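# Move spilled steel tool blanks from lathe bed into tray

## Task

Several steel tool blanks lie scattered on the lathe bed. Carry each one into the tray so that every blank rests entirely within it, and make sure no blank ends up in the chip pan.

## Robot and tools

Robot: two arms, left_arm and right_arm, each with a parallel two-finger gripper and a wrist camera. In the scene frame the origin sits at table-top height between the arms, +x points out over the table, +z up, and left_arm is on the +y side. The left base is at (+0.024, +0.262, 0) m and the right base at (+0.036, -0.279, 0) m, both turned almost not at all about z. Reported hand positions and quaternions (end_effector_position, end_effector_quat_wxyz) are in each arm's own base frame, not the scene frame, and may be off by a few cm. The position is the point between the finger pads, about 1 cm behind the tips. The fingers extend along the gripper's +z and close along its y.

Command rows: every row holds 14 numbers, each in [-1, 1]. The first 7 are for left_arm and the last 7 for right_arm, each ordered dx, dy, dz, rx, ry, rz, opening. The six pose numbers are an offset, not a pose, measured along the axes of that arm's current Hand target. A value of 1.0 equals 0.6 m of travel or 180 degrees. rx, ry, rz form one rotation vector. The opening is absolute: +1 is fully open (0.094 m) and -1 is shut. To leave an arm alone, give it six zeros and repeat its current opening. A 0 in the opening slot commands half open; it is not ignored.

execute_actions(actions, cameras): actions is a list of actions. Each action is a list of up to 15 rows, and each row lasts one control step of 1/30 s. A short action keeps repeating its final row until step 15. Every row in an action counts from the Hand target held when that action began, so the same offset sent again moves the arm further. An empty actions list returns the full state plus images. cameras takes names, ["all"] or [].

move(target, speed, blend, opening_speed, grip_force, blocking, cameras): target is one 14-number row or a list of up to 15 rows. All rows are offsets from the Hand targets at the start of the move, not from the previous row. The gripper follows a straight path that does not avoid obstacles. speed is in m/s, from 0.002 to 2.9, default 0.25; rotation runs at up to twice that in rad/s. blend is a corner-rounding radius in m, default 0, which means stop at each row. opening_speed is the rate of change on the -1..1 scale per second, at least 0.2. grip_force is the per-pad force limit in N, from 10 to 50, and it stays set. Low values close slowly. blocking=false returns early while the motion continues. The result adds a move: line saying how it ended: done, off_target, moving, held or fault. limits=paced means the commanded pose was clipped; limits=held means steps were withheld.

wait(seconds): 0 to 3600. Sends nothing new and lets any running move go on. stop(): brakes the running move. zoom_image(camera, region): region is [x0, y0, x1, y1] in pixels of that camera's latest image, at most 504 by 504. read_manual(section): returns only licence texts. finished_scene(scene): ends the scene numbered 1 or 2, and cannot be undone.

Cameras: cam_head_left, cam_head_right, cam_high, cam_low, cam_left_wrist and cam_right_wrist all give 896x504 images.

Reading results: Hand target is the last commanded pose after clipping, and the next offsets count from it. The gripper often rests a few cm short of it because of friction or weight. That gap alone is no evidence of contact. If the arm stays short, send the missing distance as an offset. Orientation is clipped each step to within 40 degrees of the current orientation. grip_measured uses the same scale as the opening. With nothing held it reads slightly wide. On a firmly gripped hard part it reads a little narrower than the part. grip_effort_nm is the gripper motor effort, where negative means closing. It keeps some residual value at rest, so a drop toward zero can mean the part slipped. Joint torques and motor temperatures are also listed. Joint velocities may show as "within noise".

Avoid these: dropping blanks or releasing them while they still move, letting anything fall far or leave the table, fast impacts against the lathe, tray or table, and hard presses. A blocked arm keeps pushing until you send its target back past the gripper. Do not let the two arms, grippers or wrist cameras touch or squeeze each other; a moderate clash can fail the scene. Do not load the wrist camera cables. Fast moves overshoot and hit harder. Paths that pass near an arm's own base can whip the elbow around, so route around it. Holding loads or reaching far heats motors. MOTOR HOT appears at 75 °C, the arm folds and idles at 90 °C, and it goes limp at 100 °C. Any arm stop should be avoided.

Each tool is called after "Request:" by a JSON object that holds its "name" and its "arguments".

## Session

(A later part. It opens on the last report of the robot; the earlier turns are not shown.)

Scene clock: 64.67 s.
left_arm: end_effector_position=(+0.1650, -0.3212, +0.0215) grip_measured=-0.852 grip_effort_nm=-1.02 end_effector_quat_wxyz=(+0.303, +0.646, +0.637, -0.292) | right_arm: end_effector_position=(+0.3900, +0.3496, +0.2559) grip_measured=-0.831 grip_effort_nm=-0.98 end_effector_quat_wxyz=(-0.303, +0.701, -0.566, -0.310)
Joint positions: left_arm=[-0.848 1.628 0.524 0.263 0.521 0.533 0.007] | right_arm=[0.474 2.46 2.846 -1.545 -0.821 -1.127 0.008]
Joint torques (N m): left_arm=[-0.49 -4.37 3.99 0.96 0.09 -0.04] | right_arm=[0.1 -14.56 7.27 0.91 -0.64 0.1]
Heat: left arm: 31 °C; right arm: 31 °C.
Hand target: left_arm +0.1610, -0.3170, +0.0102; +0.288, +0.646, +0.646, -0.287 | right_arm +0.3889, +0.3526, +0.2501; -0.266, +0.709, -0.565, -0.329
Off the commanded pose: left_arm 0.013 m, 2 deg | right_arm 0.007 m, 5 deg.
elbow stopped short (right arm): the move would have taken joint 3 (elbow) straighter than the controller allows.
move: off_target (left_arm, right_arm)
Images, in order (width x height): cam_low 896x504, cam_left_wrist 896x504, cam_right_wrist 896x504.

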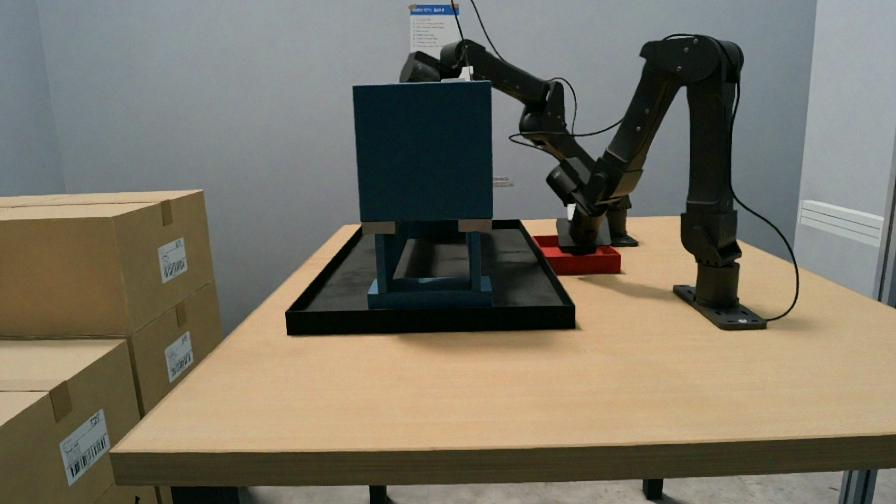

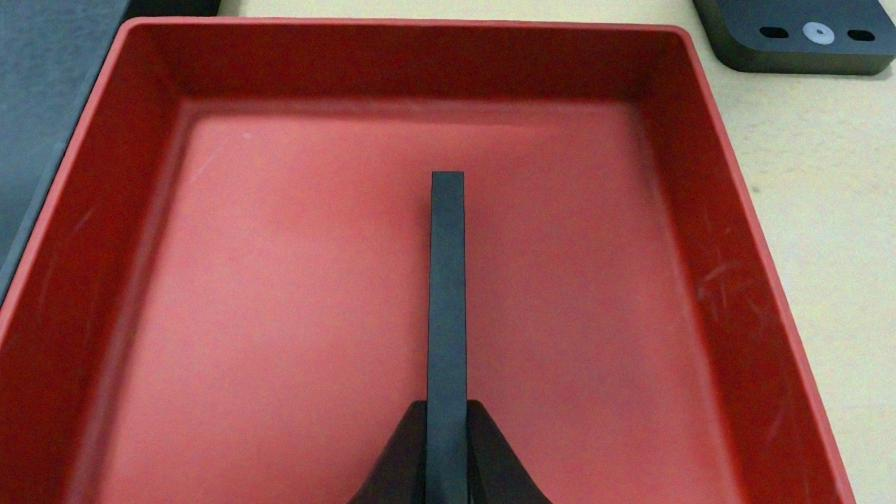

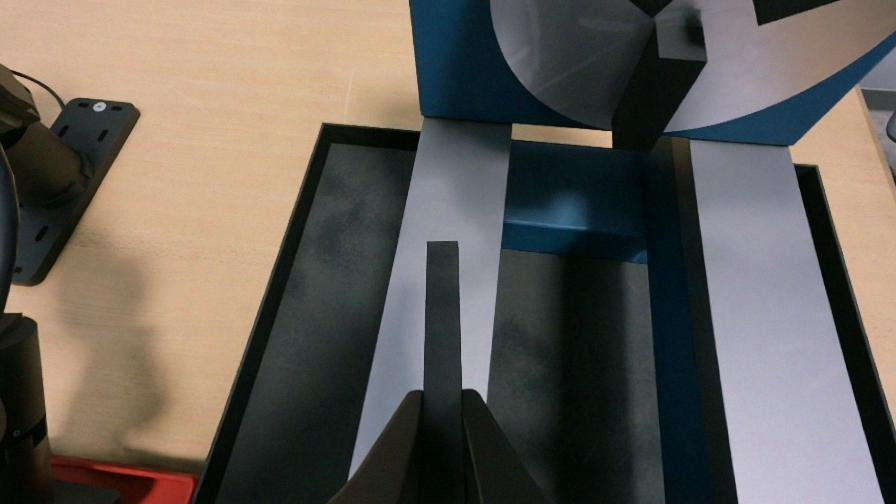

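Request:
{"name": "move", "arguments": {"target": [[0,0,0,0,0,0,-0.6,0,0,0,0,0,0,-1],[-0.1486,0,-0.1338,0,0,0,-0.6,0.211,0.227,-0.2532,0.2447,0,0.2054,-1]], "speed": [0.25,0.25], "cameras": ["cam_left_wrist","cam_right_wrist","cam_high"]}}

Scene clock: 68.77 s.
left_arm: end_effector_position=(+0.1578, -0.3103, +0.1110) grip_measured=-0.603 grip_effort_nm=0.14 end_effector_quat_wxyz=(+0.265, +0.645, +0.658, -0.284) | right_arm: end_effector_position=(+0.3031, +0.1311, +0.2501) grip_measured=-0.831 grip_effort_nm=-0.98 end_effector_quat_wxyz=(+0.392, -0.354, +0.834, +0.161)
Joint positions: left_arm=[-0.848 1.35 0.774 -0.351 0.509 0.531 0.019] | right_arm=[0.153 1.156 1.14 -0.788 -0.474 -0.455 0.008]
Joint torques (N m): left_arm=[-0.54 -6.91 8.32 0.9 0.2 -0.03] | right_arm=[-0.38 -5.9 5.91 1.71 -0.25 0.1]
Heat: left arm: 31 °C; right arm: 31 °C.
Hand target: left_arm +0.1609, -0.3169, +0.1300; +0.288, +0.646, +0.646, -0.287 | right_arm +0.2997, +0.1297, +0.2497; +0.392, -0.349, +0.836, +0.163
Off the commanded pose: left_arm 0.020 m, 3 deg | right_arm 0.004 m, 1 deg.
elbow stopped short (right arm): the move would have taken joint 3 (elbow) straighter than the controller allows.
move: off_target (left_arm)
Images, in order (width x height): cam_high 896x504, cam_left_wrist 896x504, cam_right_wrist 896x504.

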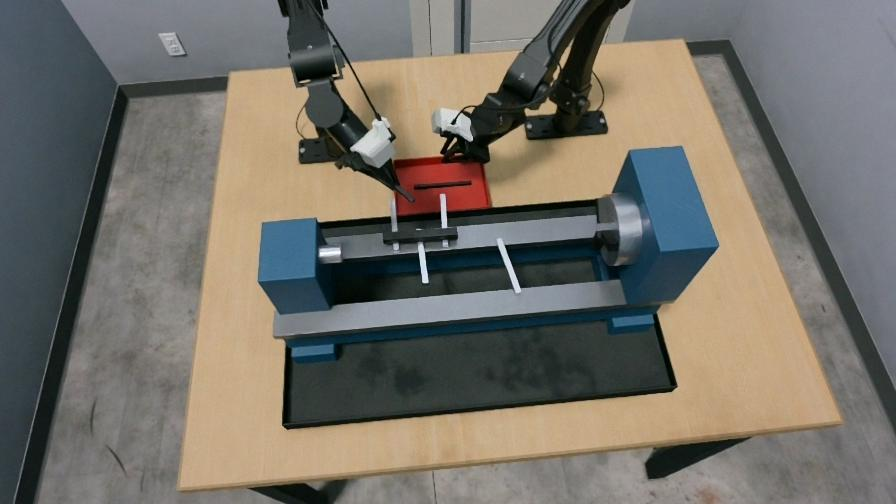

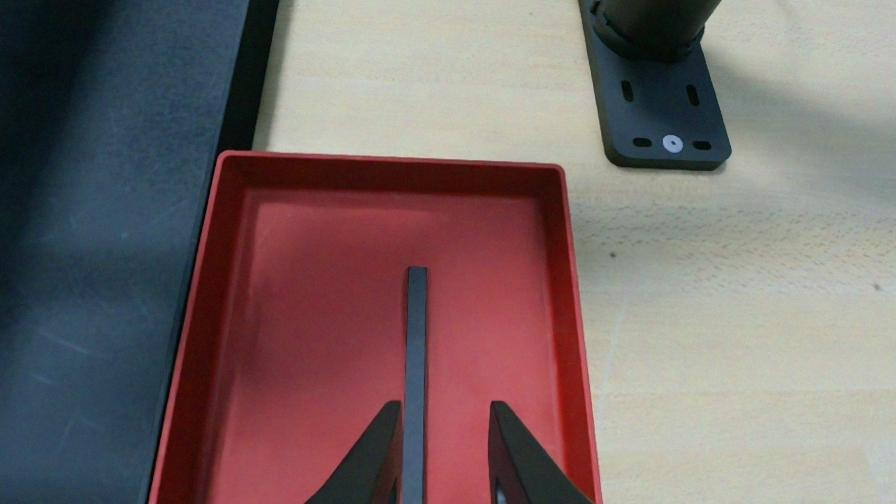

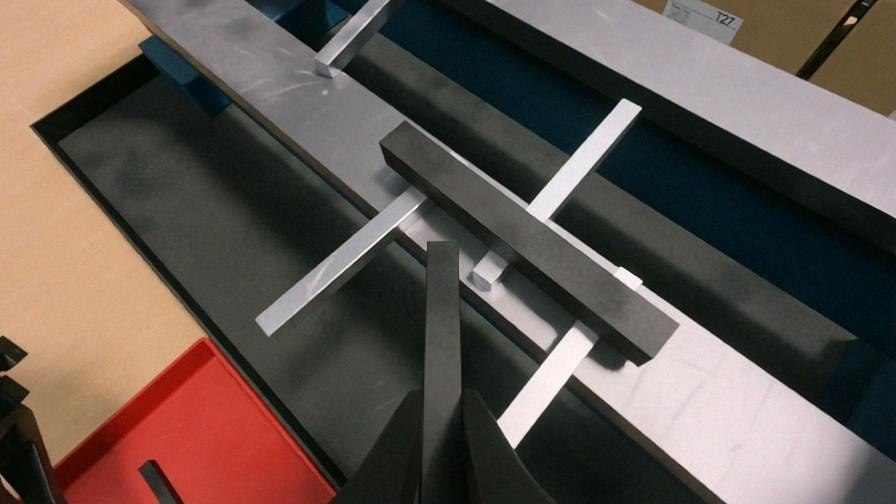

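Request:
{"name": "move", "arguments": {"target": [[-0.0318,0.1152,-0.3133,-0.188,0.026,-0.2125,-0.23,0,0,0,0,0,0,-1],[-0.0198,0.4362,-0.24,-0.376,0.0519,-0.4249,-0.23,0.2092,0.259,0.1392,-0.1911,0,-0.1604,-1]], "speed": [0.3,0.25], "blend": [0.03,0], "cameras": ["cam_left_wrist","cam_right_wrist","cam_high"]}}

Scene clock: 73.90 s.
left_arm: end_effector_position=(+0.4161, -0.2211, +0.2282) grip_measured=-0.233 grip_effort_nm=0.15 end_effector_quat_wxyz=(+0.287, -0.090, +0.953, +0.028) | right_arm: end_effector_position=(+0.1816, +0.2242, +0.0998) grip_measured=-0.831 grip_effort_nm=-0.99 end_effector_quat_wxyz=(-0.298, +0.638, -0.649, -0.289)
Joint positions: left_arm=[-0.648 2.013 2.12 -1.26 -0.423 -0.746 0.036] | right_arm=[0.454 1.219 0.629 -0.494 -0.734 -0.909 0.008]
Joint torques (N m): left_arm=[0.35 -9.74 8.02 0.64 -0.39 -0.04] | right_arm=[0.36 -4.01 5.74 1.41 -0.65 -0.09]
Heat: left arm: 31 °C; right arm: 31 °C.
Hand target: left_arm +0.4226, -0.2179, +0.2355; +0.300, -0.099, +0.948, +0.031 | right_arm +0.1782, +0.2275, +0.0996; -0.301, +0.642, -0.639, -0.298
Off the commanded pose: left_arm 0.010 m, 2 deg | right_arm 0.005 m, 2 deg.
move: done
Images, in order (width x height): cam_high 896x504, cam_left_wrist 896x504, cam_right_wrist 896x504.

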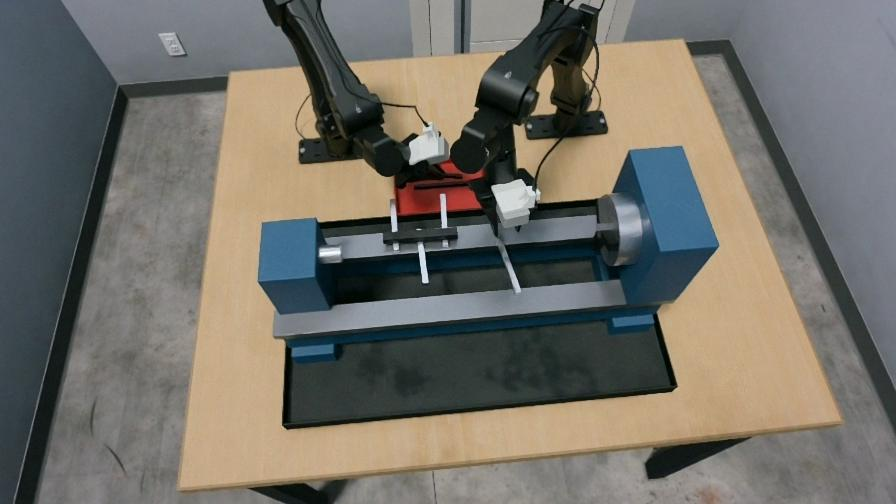

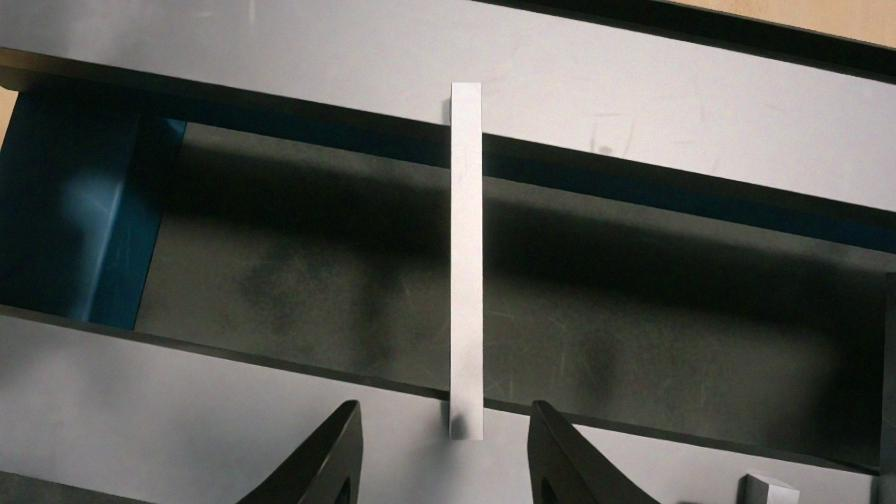

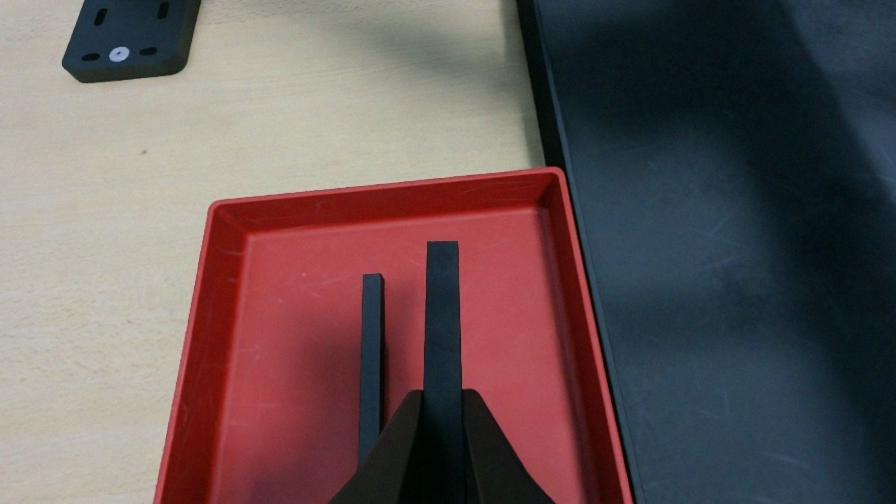

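Request:
{"name": "move", "arguments": {"target": [[-0.0023,-0.0085,0.09,0,0,0,-0.23,0.0826,0.0127,0.069,0,0,0,-1],[-0.0028,-0.0103,0.1312,0,0,0,-0.23,0.1068,0.0128,0.0893,0,0,0,-1]], "speed": [0.2,0.08], "blend": [0.01,0], "cameras": ["cam_left_wrist","cam_right_wrist"]}}

Scene clock: 76.83 s.
left_arm: end_effector_position=(+0.4656, -0.2158, +0.1761) grip_measured=-0.233 grip_effort_nm=0.15 end_effector_quat_wxyz=(+0.299, -0.098, +0.949, +0.030) | right_arm: end_effector_position=(+0.1749, +0.2288, +0.0222) grip_measured=-0.831 grip_effort_nm=-0.98 end_effector_quat_wxyz=(-0.310, +0.645, -0.633, -0.296)
Joint positions: left_arm=[-0.579 2.105 2.029 -1.033 -0.416 -0.686 0.036] | right_arm=[0.47 1.444 0.391 -0.001 -0.756 -0.91 0.008]
Joint torques (N m): left_arm=[0.43 -10.91 5.72 0.84 -0.16 0.03] | right_arm=[0.36 -4.31 3.9 1.38 -0.32 0.11]
Heat: left arm: 31 °C; right arm: 31 °C.
Hand target: left_arm +0.4694, -0.2144, +0.1721; +0.300, -0.099, +0.948, +0.031 | right_arm +0.1710, +0.2275, +0.0160; -0.301, +0.642, -0.639, -0.298
Off the commanded pose: left_arm 0.006 m, 0 deg | right_arm 0.007 m, 1 deg.
move: done

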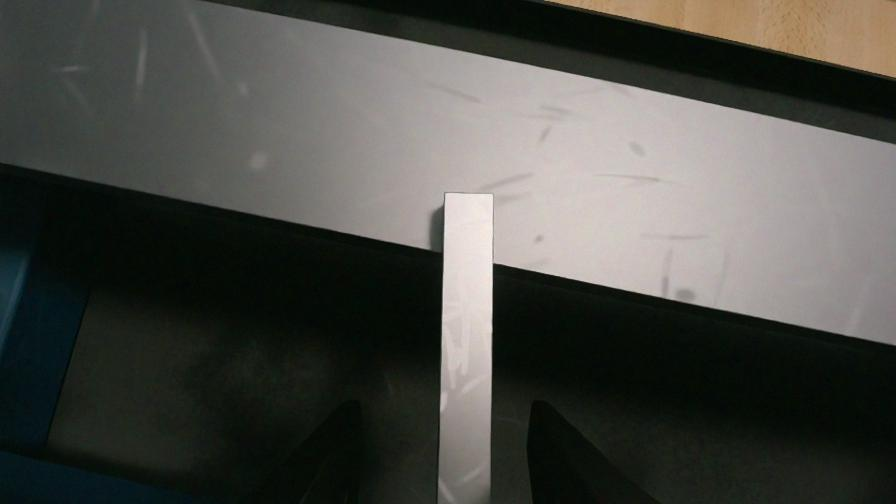

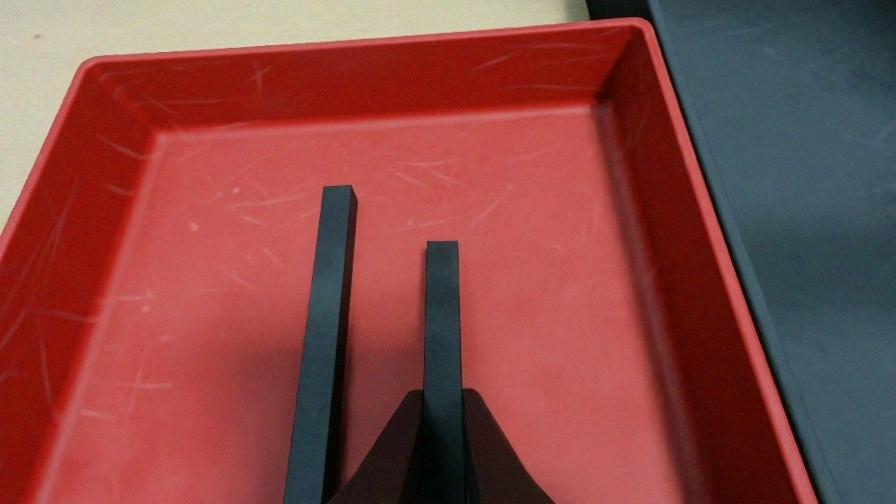

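Request:
{"name": "move", "arguments": {"target": [[0.0108,-0.0067,0.0008,0,0,0,-0.23,0,0,0,0,0,0,-0.6],[0.0108,-0.0067,0.0008,0,0,0,-1,-0.1278,-0.0009,-0.1068,0,0,0,-0.6]], "speed": [0.1,0.2], "opening_speed": 1.0, "cameras": ["cam_left_wrist","cam_right_wrist"]}}

Scene clock: 80.60 s.
left_arm: end_effector_position=(+0.4648, -0.2153, +0.1694) grip_measured=-0.810 grip_effort_nm=-1.02 end_effector_quat_wxyz=(+0.296, -0.100, +0.949, +0.032) | right_arm: end_effector_position=(+0.1706, +0.2259, +0.1100) grip_measured=-0.603 grip_effort_nm=0.19 end_effector_quat_wxyz=(-0.298, +0.639, -0.645, -0.296)
Joint positions: left_arm=[-0.579 2.105 2.006 -1.019 -0.416 -0.691 0.009] | right_arm=[0.475 1.166 0.632 -0.535 -0.741 -0.888 0.019]
Joint torques (N m): left_arm=[-0.76 -11.26 5.75 0.81 -0.22 -0.05] | right_arm=[-0.02 -4.07 8.49 1.06 -0.48 -0.09]
Heat: left arm: 31 °C; right arm: 31 °C.
Hand target: left_arm +0.4653, -0.2194, +0.1680; +0.300, -0.099, +0.948, +0.031 | right_arm +0.1710, +0.2274, +0.1159; -0.301, +0.642, -0.639, -0.298
Off the commanded pose: left_arm 0.004 m, 0 deg | right_arm 0.006 m, 1 deg.
move: done

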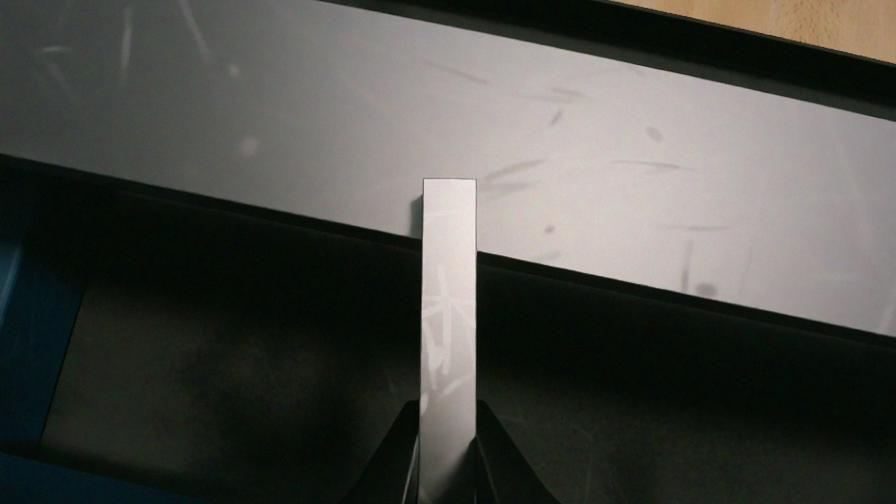

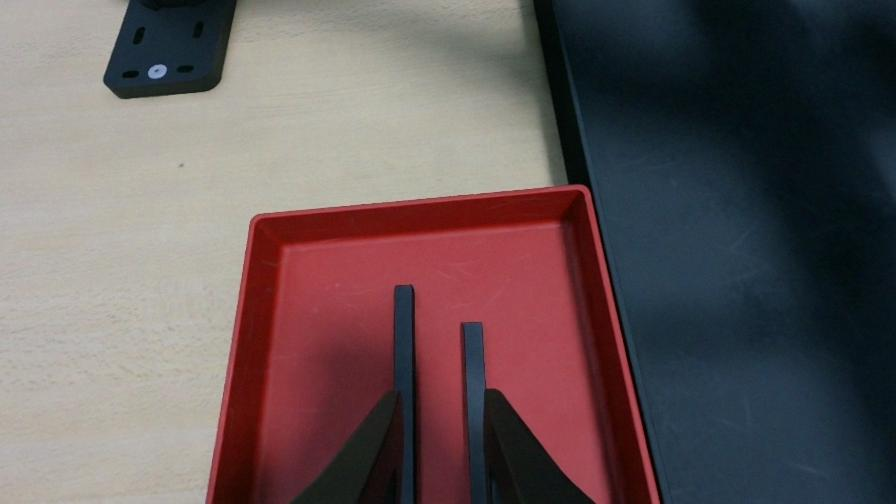

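Request:
{"name": "move", "arguments": {"target": [[-0.0863,0,-0.1225,0,0,0,-1,-0.093,-0.0158,-0.159,0.107,0.0136,0.108,-0.6],[0.1132,-0.0197,-0.2465,0.163,0,0.232,-1,-0.0902,-0.1327,-0.2655,0.286,0.0362,0.287,-0.23],[0.3767,-0.0503,-0.1672,0.3253,0,0.4641,-1,-0.0363,-0.2408,-0.264,0.3579,0.0452,0.359,-0.23]], "speed": [0.15,0.3,0.3], "blend": [0.02,0.03,0], "cameras": ["cam_left_wrist","cam_right_wrist","cam_high"]}}

Scene clock: 92.70 s.
left_arm: end_effector_position=(+0.2362, -0.2912, +0.1164) grip_measured=-0.810 grip_effort_nm=-1.02 end_effector_quat_wxyz=(+0.204, +0.671, +0.685, -0.199) | right_arm: end_effector_position=(+0.3085, +0.1209, +0.2268) grip_measured=-0.233 grip_effort_nm=0.19 end_effector_quat_wxyz=(+0.330, -0.003, +0.944, -0.004)
Joint positions: left_arm=[-0.693 1.603 1.163 -0.727 0.424 0.769 0.009] | right_arm=[0.552 1.285 1.262 -0.955 0.337 0.441 0.036]
Joint torques (N m): left_arm=[-0.55 -6.97 6.05 0.81 0.5 0.06] | right_arm=[-0.44 -4.93 8.98 1.62 0.32 0.12]
Heat: left arm: 31 °C; right arm: 31 °C.
Hand target: left_arm +0.2342, -0.2991, +0.1203; +0.213, +0.675, +0.674, -0.213 | right_arm +0.3152, +0.1204, +0.2349; +0.342, +0.008, +0.940, -0.003
Off the commanded pose: left_arm 0.009 m, 2 deg | right_arm 0.011 m, 2 deg.
move: off_target (right_arm); blend cut to 0 m at target 2
Images, in order (width x height): cam_high 896x504, cam_left_wrist 896x504, cam_right_wrist 896x504.

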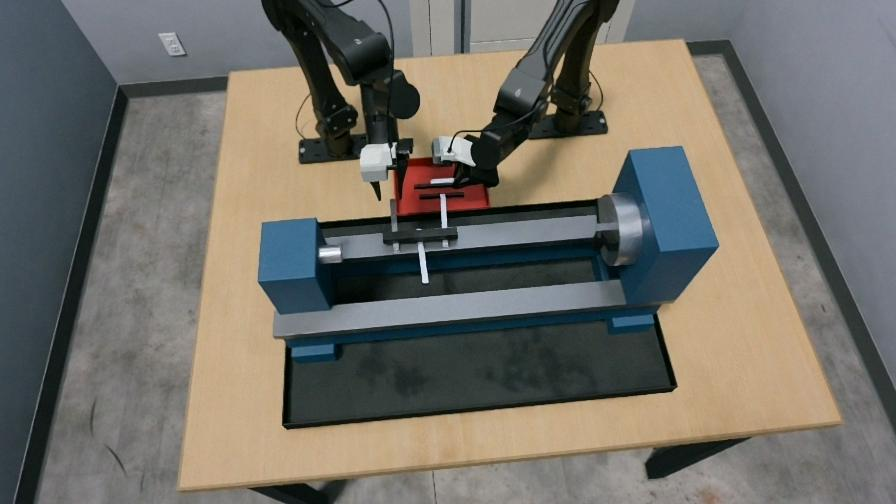

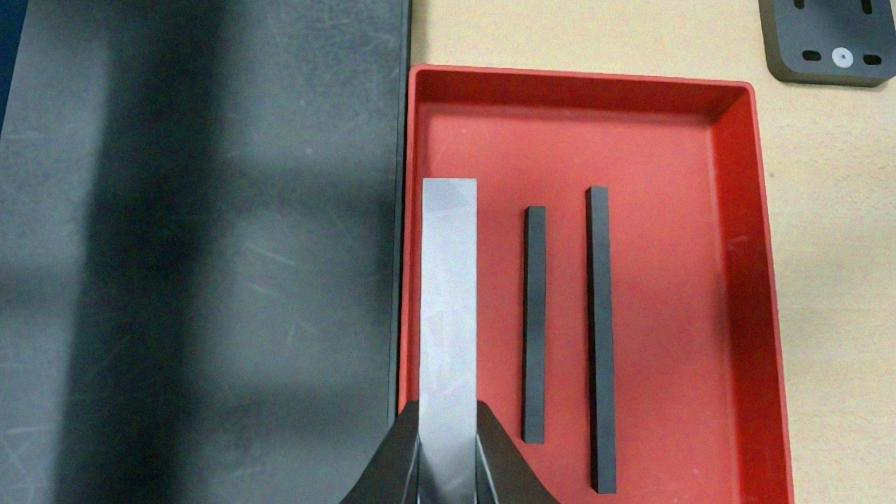

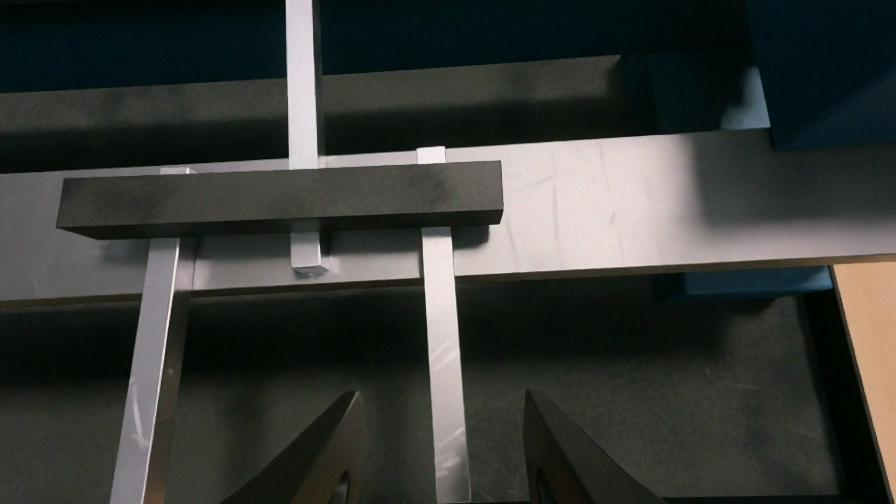

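Request:
{"name": "move", "arguments": {"target": [[0.065,-0.012,0.1073,0,0,0,-1,0.03,0.0032,0.07,-0.0154,0,-0.0183,-0.23],[0.095,-0.012,0.15,0,0,0,-1,0.04,0.0032,0.099,-0.0154,0,-0.0183,-0.23]], "speed": [0.2,0.08], "blend": [0.01,0], "cameras": ["cam_left_wrist","cam_right_wrist"]}}

Scene clock: 95.87 s.
left_arm: end_effector_position=(+0.2240, -0.2967, +0.0205) grip_measured=-0.810 grip_effort_nm=-1.02 end_effector_quat_wxyz=(+0.200, +0.671, +0.682, -0.212) | right_arm: end_effector_position=(+0.3341, +0.1233, +0.1802) grip_measured=-0.233 grip_effort_nm=0.19 end_effector_quat_wxyz=(+0.346, -0.024, +0.938, +0.014)
Joint positions: left_arm=[-0.719 1.74 0.892 -0.315 0.441 0.743 0.009] | right_arm=[0.485 1.305 1.062 -0.665 0.267 0.341 0.036]
Joint torques (N m): left_arm=[-0.72 -5.39 4.52 1.19 0.24 0.04] | right_arm=[-0.46 -5.49 6.04 1.76 0.11 -0.07]
Heat: left arm: 31 °C; right arm: 31 °C.
Hand target: left_arm +0.2271, -0.3041, +0.0138; +0.213, +0.675, +0.674, -0.213 | right_arm +0.3351, +0.1219, +0.1741; +0.342, -0.027, +0.939, +0.010
Off the commanded pose: left_arm 0.010 m, 2 deg | right_arm 0.006 m, 1 deg.
move: done

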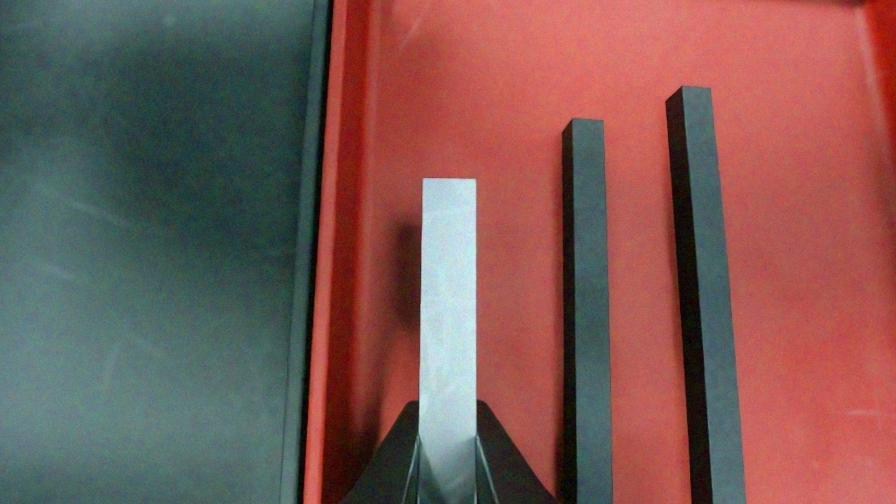

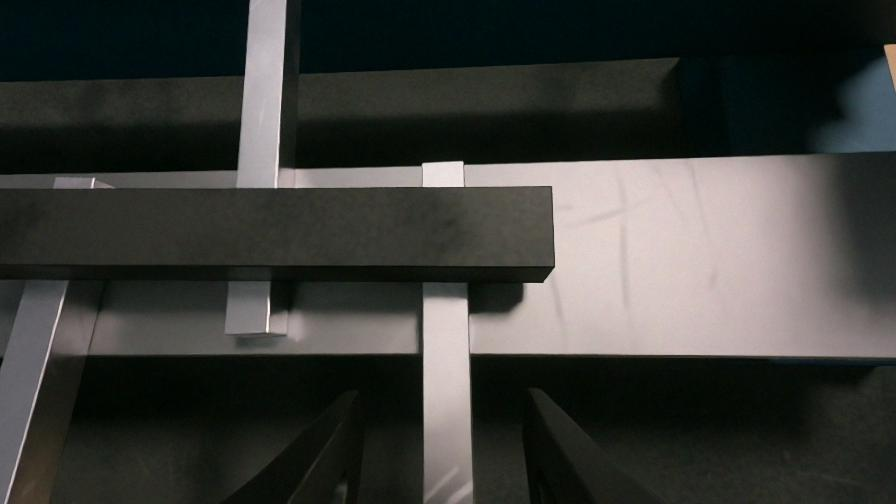

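Request:
{"name": "move", "arguments": {"target": [[0,0,0,0,0,0,-0.64,0.0087,0,0.0102,0,0,0,-0.23],[-0.1235,0,-0.1907,0,0,0,-0.64,0.0087,0,0.0102,0,0,0,-1],[-0.1717,0.1218,-0.4018,-0.015,-0.0944,-0.016,-0.1,0.0087,0,0.0102,0,0,0,-1],[-0.202,0.2683,-0.3293,-0.015,-0.0944,-0.016,-0.1,0.0087,0,0.0102,0,0,0,-1]], "speed": [0.1,0.25,0.3,0.25], "blend": [0,0.02,0.02,0], "cameras": ["cam_left_wrist","cam_right_wrist","cam_high"]}}

Scene clock: 102.73 s.
left_arm: end_effector_position=(+0.3892, -0.2844, +0.2335) grip_measured=-0.103 grip_effort_nm=0.15 end_effector_quat_wxyz=(+0.311, +0.610, +0.667, -0.294) | right_arm: end_effector_position=(+0.3343, +0.1237, +0.1723) grip_measured=-0.786 grip_effort_nm=-0.99 end_effector_quat_wxyz=(+0.347, -0.025, +0.937, +0.015)
Joint positions: left_arm=[-0.368 1.986 1.946 -1.051 0.775 0.916 0.042] | right_arm=[0.485 1.305 1.03 -0.63 0.266 0.34 0.01]
Joint torques (N m): left_arm=[-0.68 -10.51 8.23 0.61 0.47 -0.03] | right_arm=[-0.44 -5.41 6.16 1.73 0.13 -0.06]
Heat: left arm: 31 °C; right arm: 31 °C.
Hand target: left_arm +0.3879, -0.2901, +0.2453; +0.321, +0.614, +0.656, -0.299 | right_arm +0.3350, +0.1219, +0.1660; +0.342, -0.027, +0.939, +0.010
Off the commanded pose: left_arm 0.013 m, 2 deg | right_arm 0.007 m, 1 deg.
move: off_target (left_arm); blend cut to 0 m at target 2, 0 m at target 3; target 3's new opening was sent with left_arm's hand 0.011 m and 2 deg from that target
Images, in order (width x height): cam_high 896x504, cam_left_wrist 896x504, cam_right_wrist 896x504.

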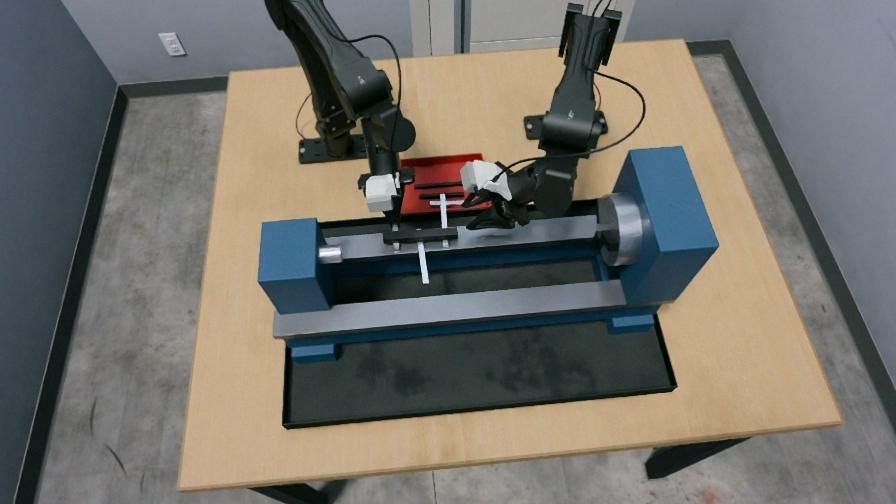

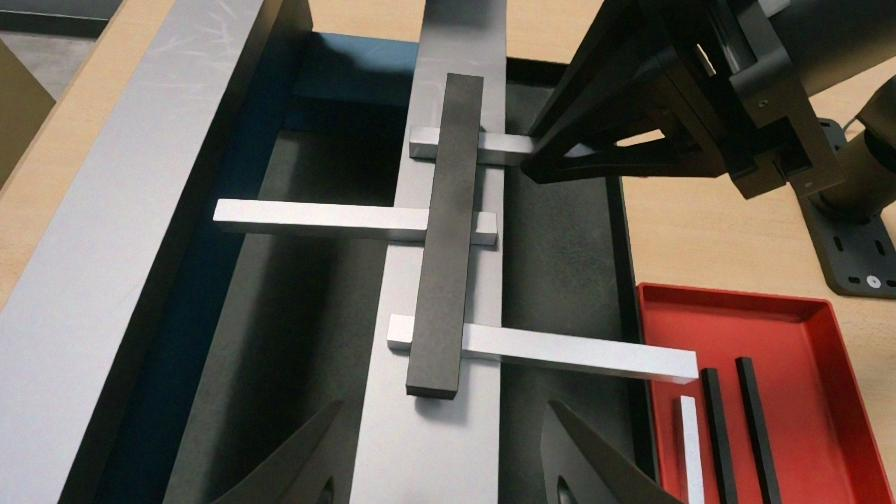

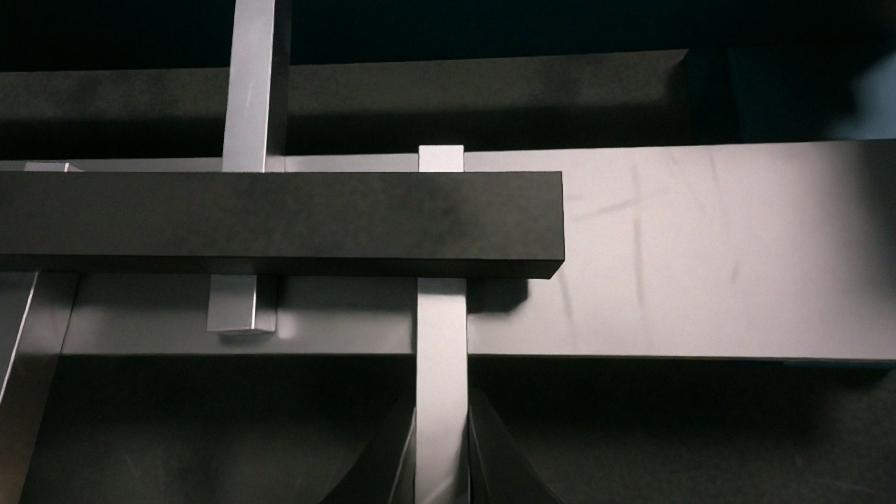

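Request:
{"name": "move", "arguments": {"target": [0.0318,0.0087,0.0818,0.0206,0,0.016,-0.1,0,0,0,0,0,0,-1], "speed": 0.15, "cameras": ["cam_left_wrist"]}}

Scene clock: 104.83 s.
left_arm: end_effector_position=(+0.3959, -0.3114, +0.1921) grip_measured=-0.103 grip_effort_nm=0.15 end_effector_quat_wxyz=(+0.297, +0.637, +0.644, -0.304) | right_arm: end_effector_position=(+0.3343, +0.1237, +0.1723) grip_measured=-0.786 grip_effort_nm=-0.98 end_effector_quat_wxyz=(+0.347, -0.025, +0.937, +0.015)
Joint positions: left_arm=[-0.413 2.093 1.946 -0.98 0.784 0.961 0.042] | right_arm=[0.485 1.305 1.03 -0.63 0.266 0.34 0.01]
Joint torques (N m): left_arm=[-0.36 -11.56 6.6 0.74 0.58 0.05] | right_arm=[-0.44 -5.41 6.15 1.73 0.13 -0.07]
Heat: left arm: 31 °C; right arm: 32 °C.
Hand target: left_arm +0.3949, -0.3167, +0.2000; +0.308, +0.640, +0.631, -0.312 | right_arm +0.3350, +0.1219, +0.1660; +0.342, -0.027, +0.939, +0.010
Off the commanded pose: left_arm 0.010 m, 2 deg | right_arm 0.007 m, 1 deg.
move: done

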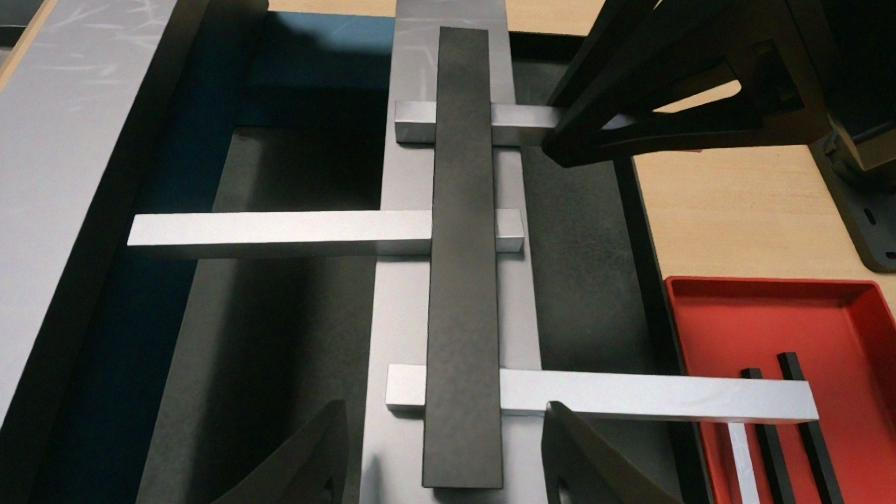

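Request:
{"name": "move", "arguments": {"target": [0.0331,-0.005,0.0256,0,0,0,-0.1,0,0,0,0,0,0,-1], "speed": 0.06, "cameras": ["cam_left_wrist"]}}

Scene clock: 107.23 s.
left_arm: end_effector_position=(+0.3952, -0.3166, +0.1729) grip_measured=-0.102 grip_effort_nm=0.14 end_effector_quat_wxyz=(+0.306, +0.637, +0.632, -0.319) | right_arm: end_effector_position=(+0.3343, +0.1237, +0.1723) grip_measured=-0.786 grip_effort_nm=-0.98 end_effector_quat_wxyz=(+0.347, -0.025, +0.937, +0.015)
Joint positions: left_arm=[-0.413 2.092 1.845 -0.865 0.824 0.962 0.042] | right_arm=[0.485 1.305 1.03 -0.63 0.266 0.34 0.01]
Joint torques (N m): left_arm=[-0.57 -12.92 4.77 0.68 0.2 0.01] | right_arm=[-0.46 -5.41 6.16 1.73 0.13 -0.07]
Heat: left arm: 31 °C; right arm: 32 °C.
Hand target: left_arm +0.3919, -0.3166, +0.1750; +0.308, +0.640, +0.631, -0.312 | right_arm +0.3350, +0.1219, +0.1660; +0.342, -0.027, +0.939, +0.010
Off the commanded pose: left_arm 0.004 m, 1 deg | right_arm 0.007 m, 1 deg.
move: done

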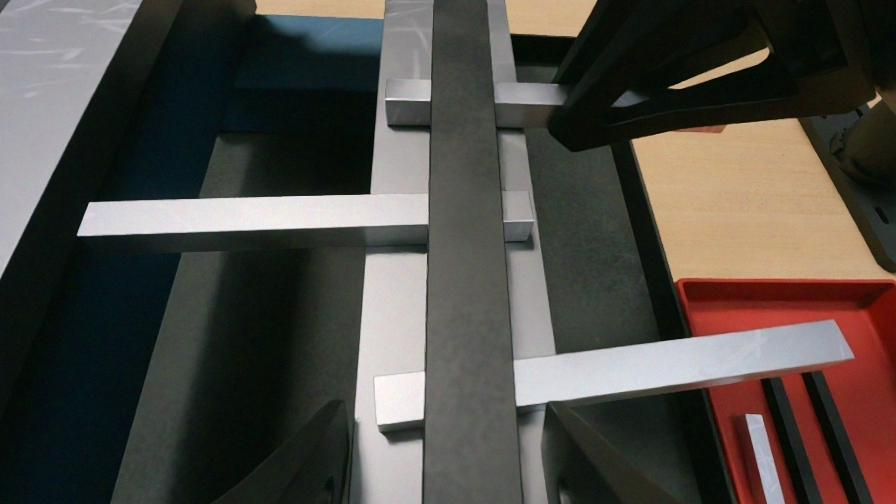

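Request:
{"name": "move", "arguments": {"target": [[-0.0287,0.0005,-0.0576,0,0,0,-0.1,0,0,0,0,0,0,-1],[-0.0165,0,-0.014,0,0,0,-0.1,0,0,0,0,0,0,-1]], "speed": 0.1, "cameras": ["cam_left_wrist"]}}

Scene clock: 109.67 s.
left_arm: end_effector_position=(+0.3934, -0.3144, +0.1790) grip_measured=-0.102 grip_effort_nm=0.13 end_effector_quat_wxyz=(+0.298, +0.639, +0.637, -0.313) | right_arm: end_effector_position=(+0.3343, +0.1237, +0.1723) grip_measured=-0.786 grip_effort_nm=-0.99 end_effector_quat_wxyz=(+0.347, -0.025, +0.937, +0.015)
Joint positions: left_arm=[-0.415 2.092 1.885 -0.922 0.805 0.969 0.042] | right_arm=[0.485 1.305 1.03 -0.63 0.266 0.34 0.01]
Joint torques (N m): left_arm=[-0.31 -12.93 5.65 0.72 0.38 -0.05] | right_arm=[-0.44 -5.39 6.13 1.73 0.13 -0.06]
Heat: left arm: 31 °C; right arm: 32 °C.
Hand target: left_arm +0.3919, -0.3161, +0.1879; +0.308, +0.640, +0.631, -0.312 | right_arm +0.3350, +0.1219, +0.1660; +0.342, -0.027, +0.939, +0.010
Off the commanded pose: left_arm 0.009 m, 1 deg | right_arm 0.007 m, 1 deg.
move: done

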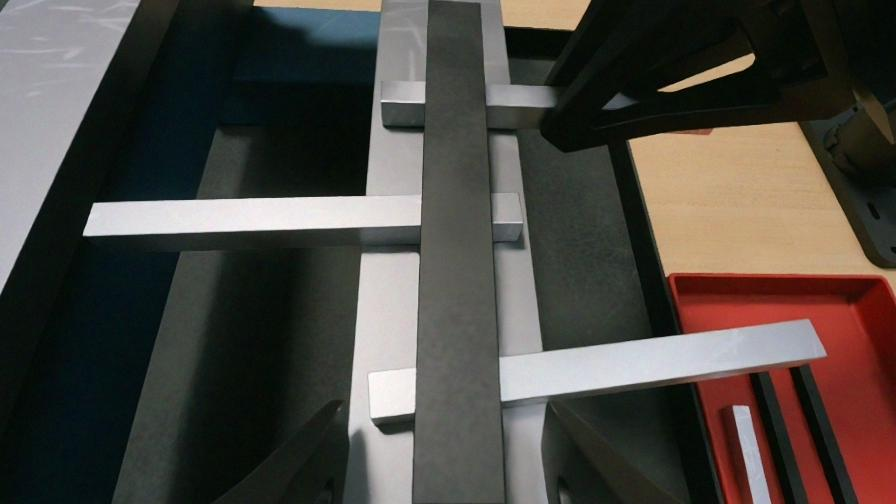

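Request:
{"name": "move", "arguments": {"target": [[-0.0125,-0.0062,-0.0435,0,0,0,-0.1,0,0,0,0,0,0,-1],[-0.003,-0.006,-0.0097,0,0,0,-0.2,0,0,0,0,0,0,-1]], "speed": 0.1, "cameras": ["cam_left_wrist"]}}

Request:
{"name": "zoom_image", "arguments": {"camera": "cam_left_wrist", "region": [300, 250, 620, 504]}}

Scene clock: 113.43 s.
left_arm: end_effector_position=(+0.3927, -0.3102, +0.1765) grip_measured=-0.197 grip_effort_nm=-0.13 end_effector_quat_wxyz=(+0.292, +0.637, +0.641, -0.314) | right_arm: end_effector_position=(+0.3343, +0.1237, +0.1723) grip_measured=-0.786 grip_effort_nm=-0.98 end_effector_quat_wxyz=(+0.347, -0.025, +0.937, +0.015)
Joint positions: left_arm=[-0.408 2.092 1.879 -0.936 0.806 0.974 0.038] | right_arm=[0.485 1.305 1.03 -0.63 0.266 0.34 0.01]
Joint torques (N m): left_arm=[-0.65 -14.43 5.48 0.68 0.39 -0.05] | right_arm=[-0.46 -5.41 6.16 1.73 0.13 -0.07]
Heat: left arm: 31 °C; right arm: 32 °C.
Hand target: left_arm +0.3883, -0.3125, +0.1930; +0.308, +0.640, +0.631, -0.312 | right_arm +0.3350, +0.1219, +0.1660; +0.342, -0.027, +0.939, +0.010
Off the commanded pose: left_arm 0.017 m, 2 deg | right_arm 0.007 m, 1 deg.
move: off_target (left_arm); target 2's new opening was sent with left_arm's hand 0.017 m and 2 deg from that target

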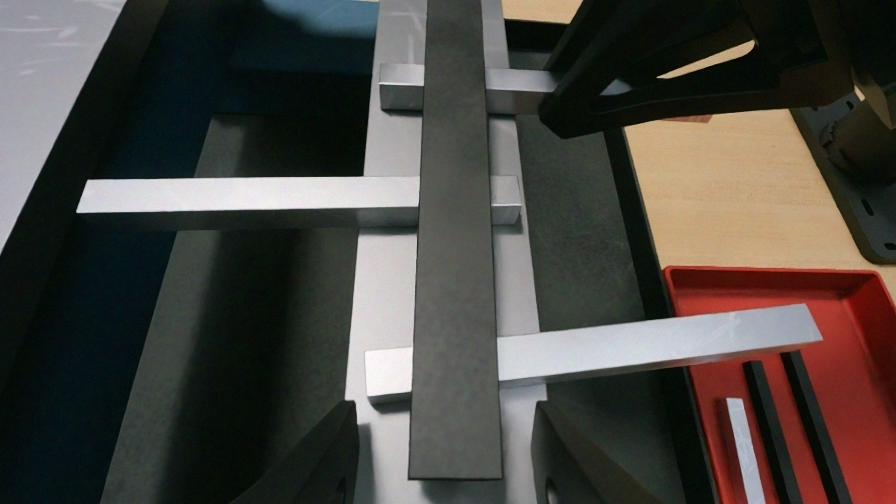

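Scaled by 1.575 from the camera's image (finer frame: 1280x720).

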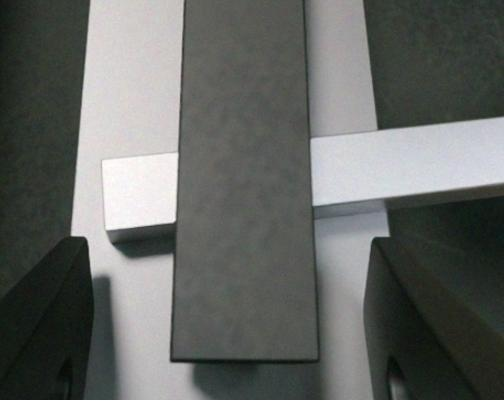

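Request:
{"name": "move", "arguments": {"target": [[-0.0515,-0.0033,-0.0478,0,0,0,-0.2,0,0,0,0,0,0,-1],[-0.0003,-0.0033,-0.0077,0,0,0,-0.2,0,0,0,0,0,0,-1]], "speed": 0.12, "cameras": ["cam_left_wrist"]}}

Scene clock: 116.07 s.
left_arm: end_effector_position=(+0.3890, -0.3093, +0.1764) grip_measured=-0.198 grip_effort_nm=-0.12 end_effector_quat_wxyz=(+0.288, +0.637, +0.641, -0.318) | right_arm: end_effector_position=(+0.3343, +0.1237, +0.1723) grip_measured=-0.786 grip_effort_nm=-0.98 end_effector_quat_wxyz=(+0.347, -0.025, +0.937, +0.015)
Joint positions: left_arm=[-0.408 2.087 1.874 -0.949 0.811 0.979 0.038] | right_arm=[0.485 1.305 1.03 -0.63 0.266 0.34 0.01]
Joint torques (N m): left_arm=[-0.16 -14.97 5.5 0.66 0.4 -0.01] | right_arm=[-0.43 -5.41 6.16 1.73 0.13 -0.07]
Heat: left arm: 31 °C; right arm: 32 °C.
Hand target: left_arm +0.3864, -0.3090, +0.1959; +0.308, +0.640, +0.631, -0.312 | right_arm +0.3350, +0.1219, +0.1660; +0.342, -0.027, +0.939, +0.010
Off the commanded pose: left_arm 0.020 m, 3 deg | right_arm 0.007 m, 1 deg.
move: off_target (left_arm)

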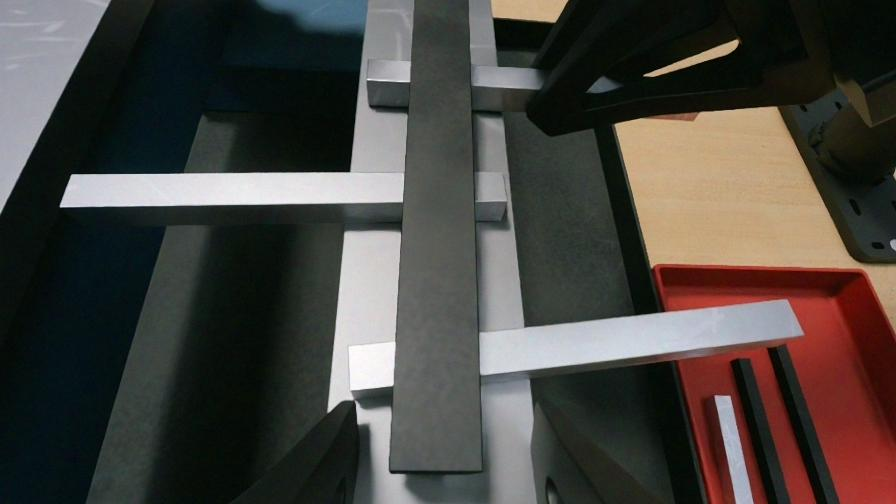

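Request:
{"name": "move", "arguments": {"target": [0,0,0,0,0,0,-1,0,0,0,0,0,0,-1], "opening_speed": 0.5, "cameras": ["cam_left_wrist","cam_right_wrist"]}}

Scene clock: 118.07 s.
left_arm: end_effector_position=(+0.3905, -0.3091, +0.1761) grip_measured=-0.681 grip_effort_nm=-1.02 end_effector_quat_wxyz=(+0.289, +0.637, +0.641, -0.314) | right_arm: end_effector_position=(+0.3343, +0.1237, +0.1723) grip_measured=-0.786 grip_effort_nm=-0.98 end_effector_quat_wxyz=(+0.347, -0.025, +0.937, +0.015)
Joint positions: left_arm=[-0.408 2.087 1.874 -0.943 0.805 0.979 0.015] | right_arm=[0.485 1.305 1.03 -0.63 0.266 0.339 0.01]
Joint torques (N m): left_arm=[-0.12 -14.97 5.49 0.63 0.43 -0.01] | right_arm=[-0.46 -5.42 6.15 1.73 0.13 -0.07]
Heat: left arm: 31 °C; right arm: 32 °C.
Hand target: left_arm +0.3864, -0.3090, +0.1959; +0.308, +0.640, +0.631, -0.312 | right_arm +0.3350, +0.1219, +0.1660; +0.342, -0.027, +0.939, +0.010
Off the commanded pose: left_arm 0.020 m, 2 deg | right_arm 0.007 m, 1 deg.
move: done

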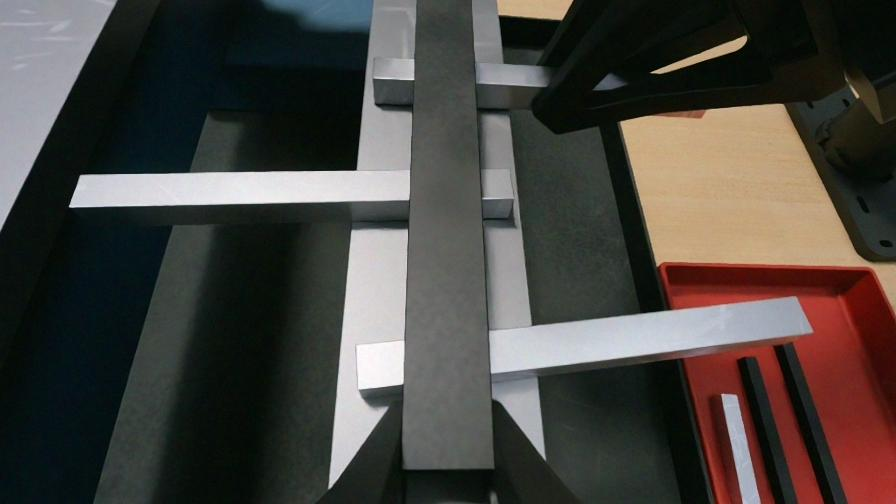

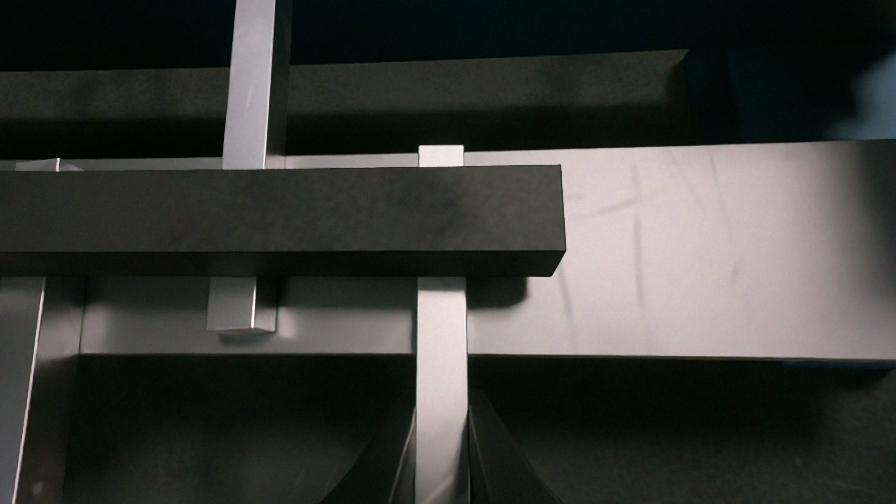

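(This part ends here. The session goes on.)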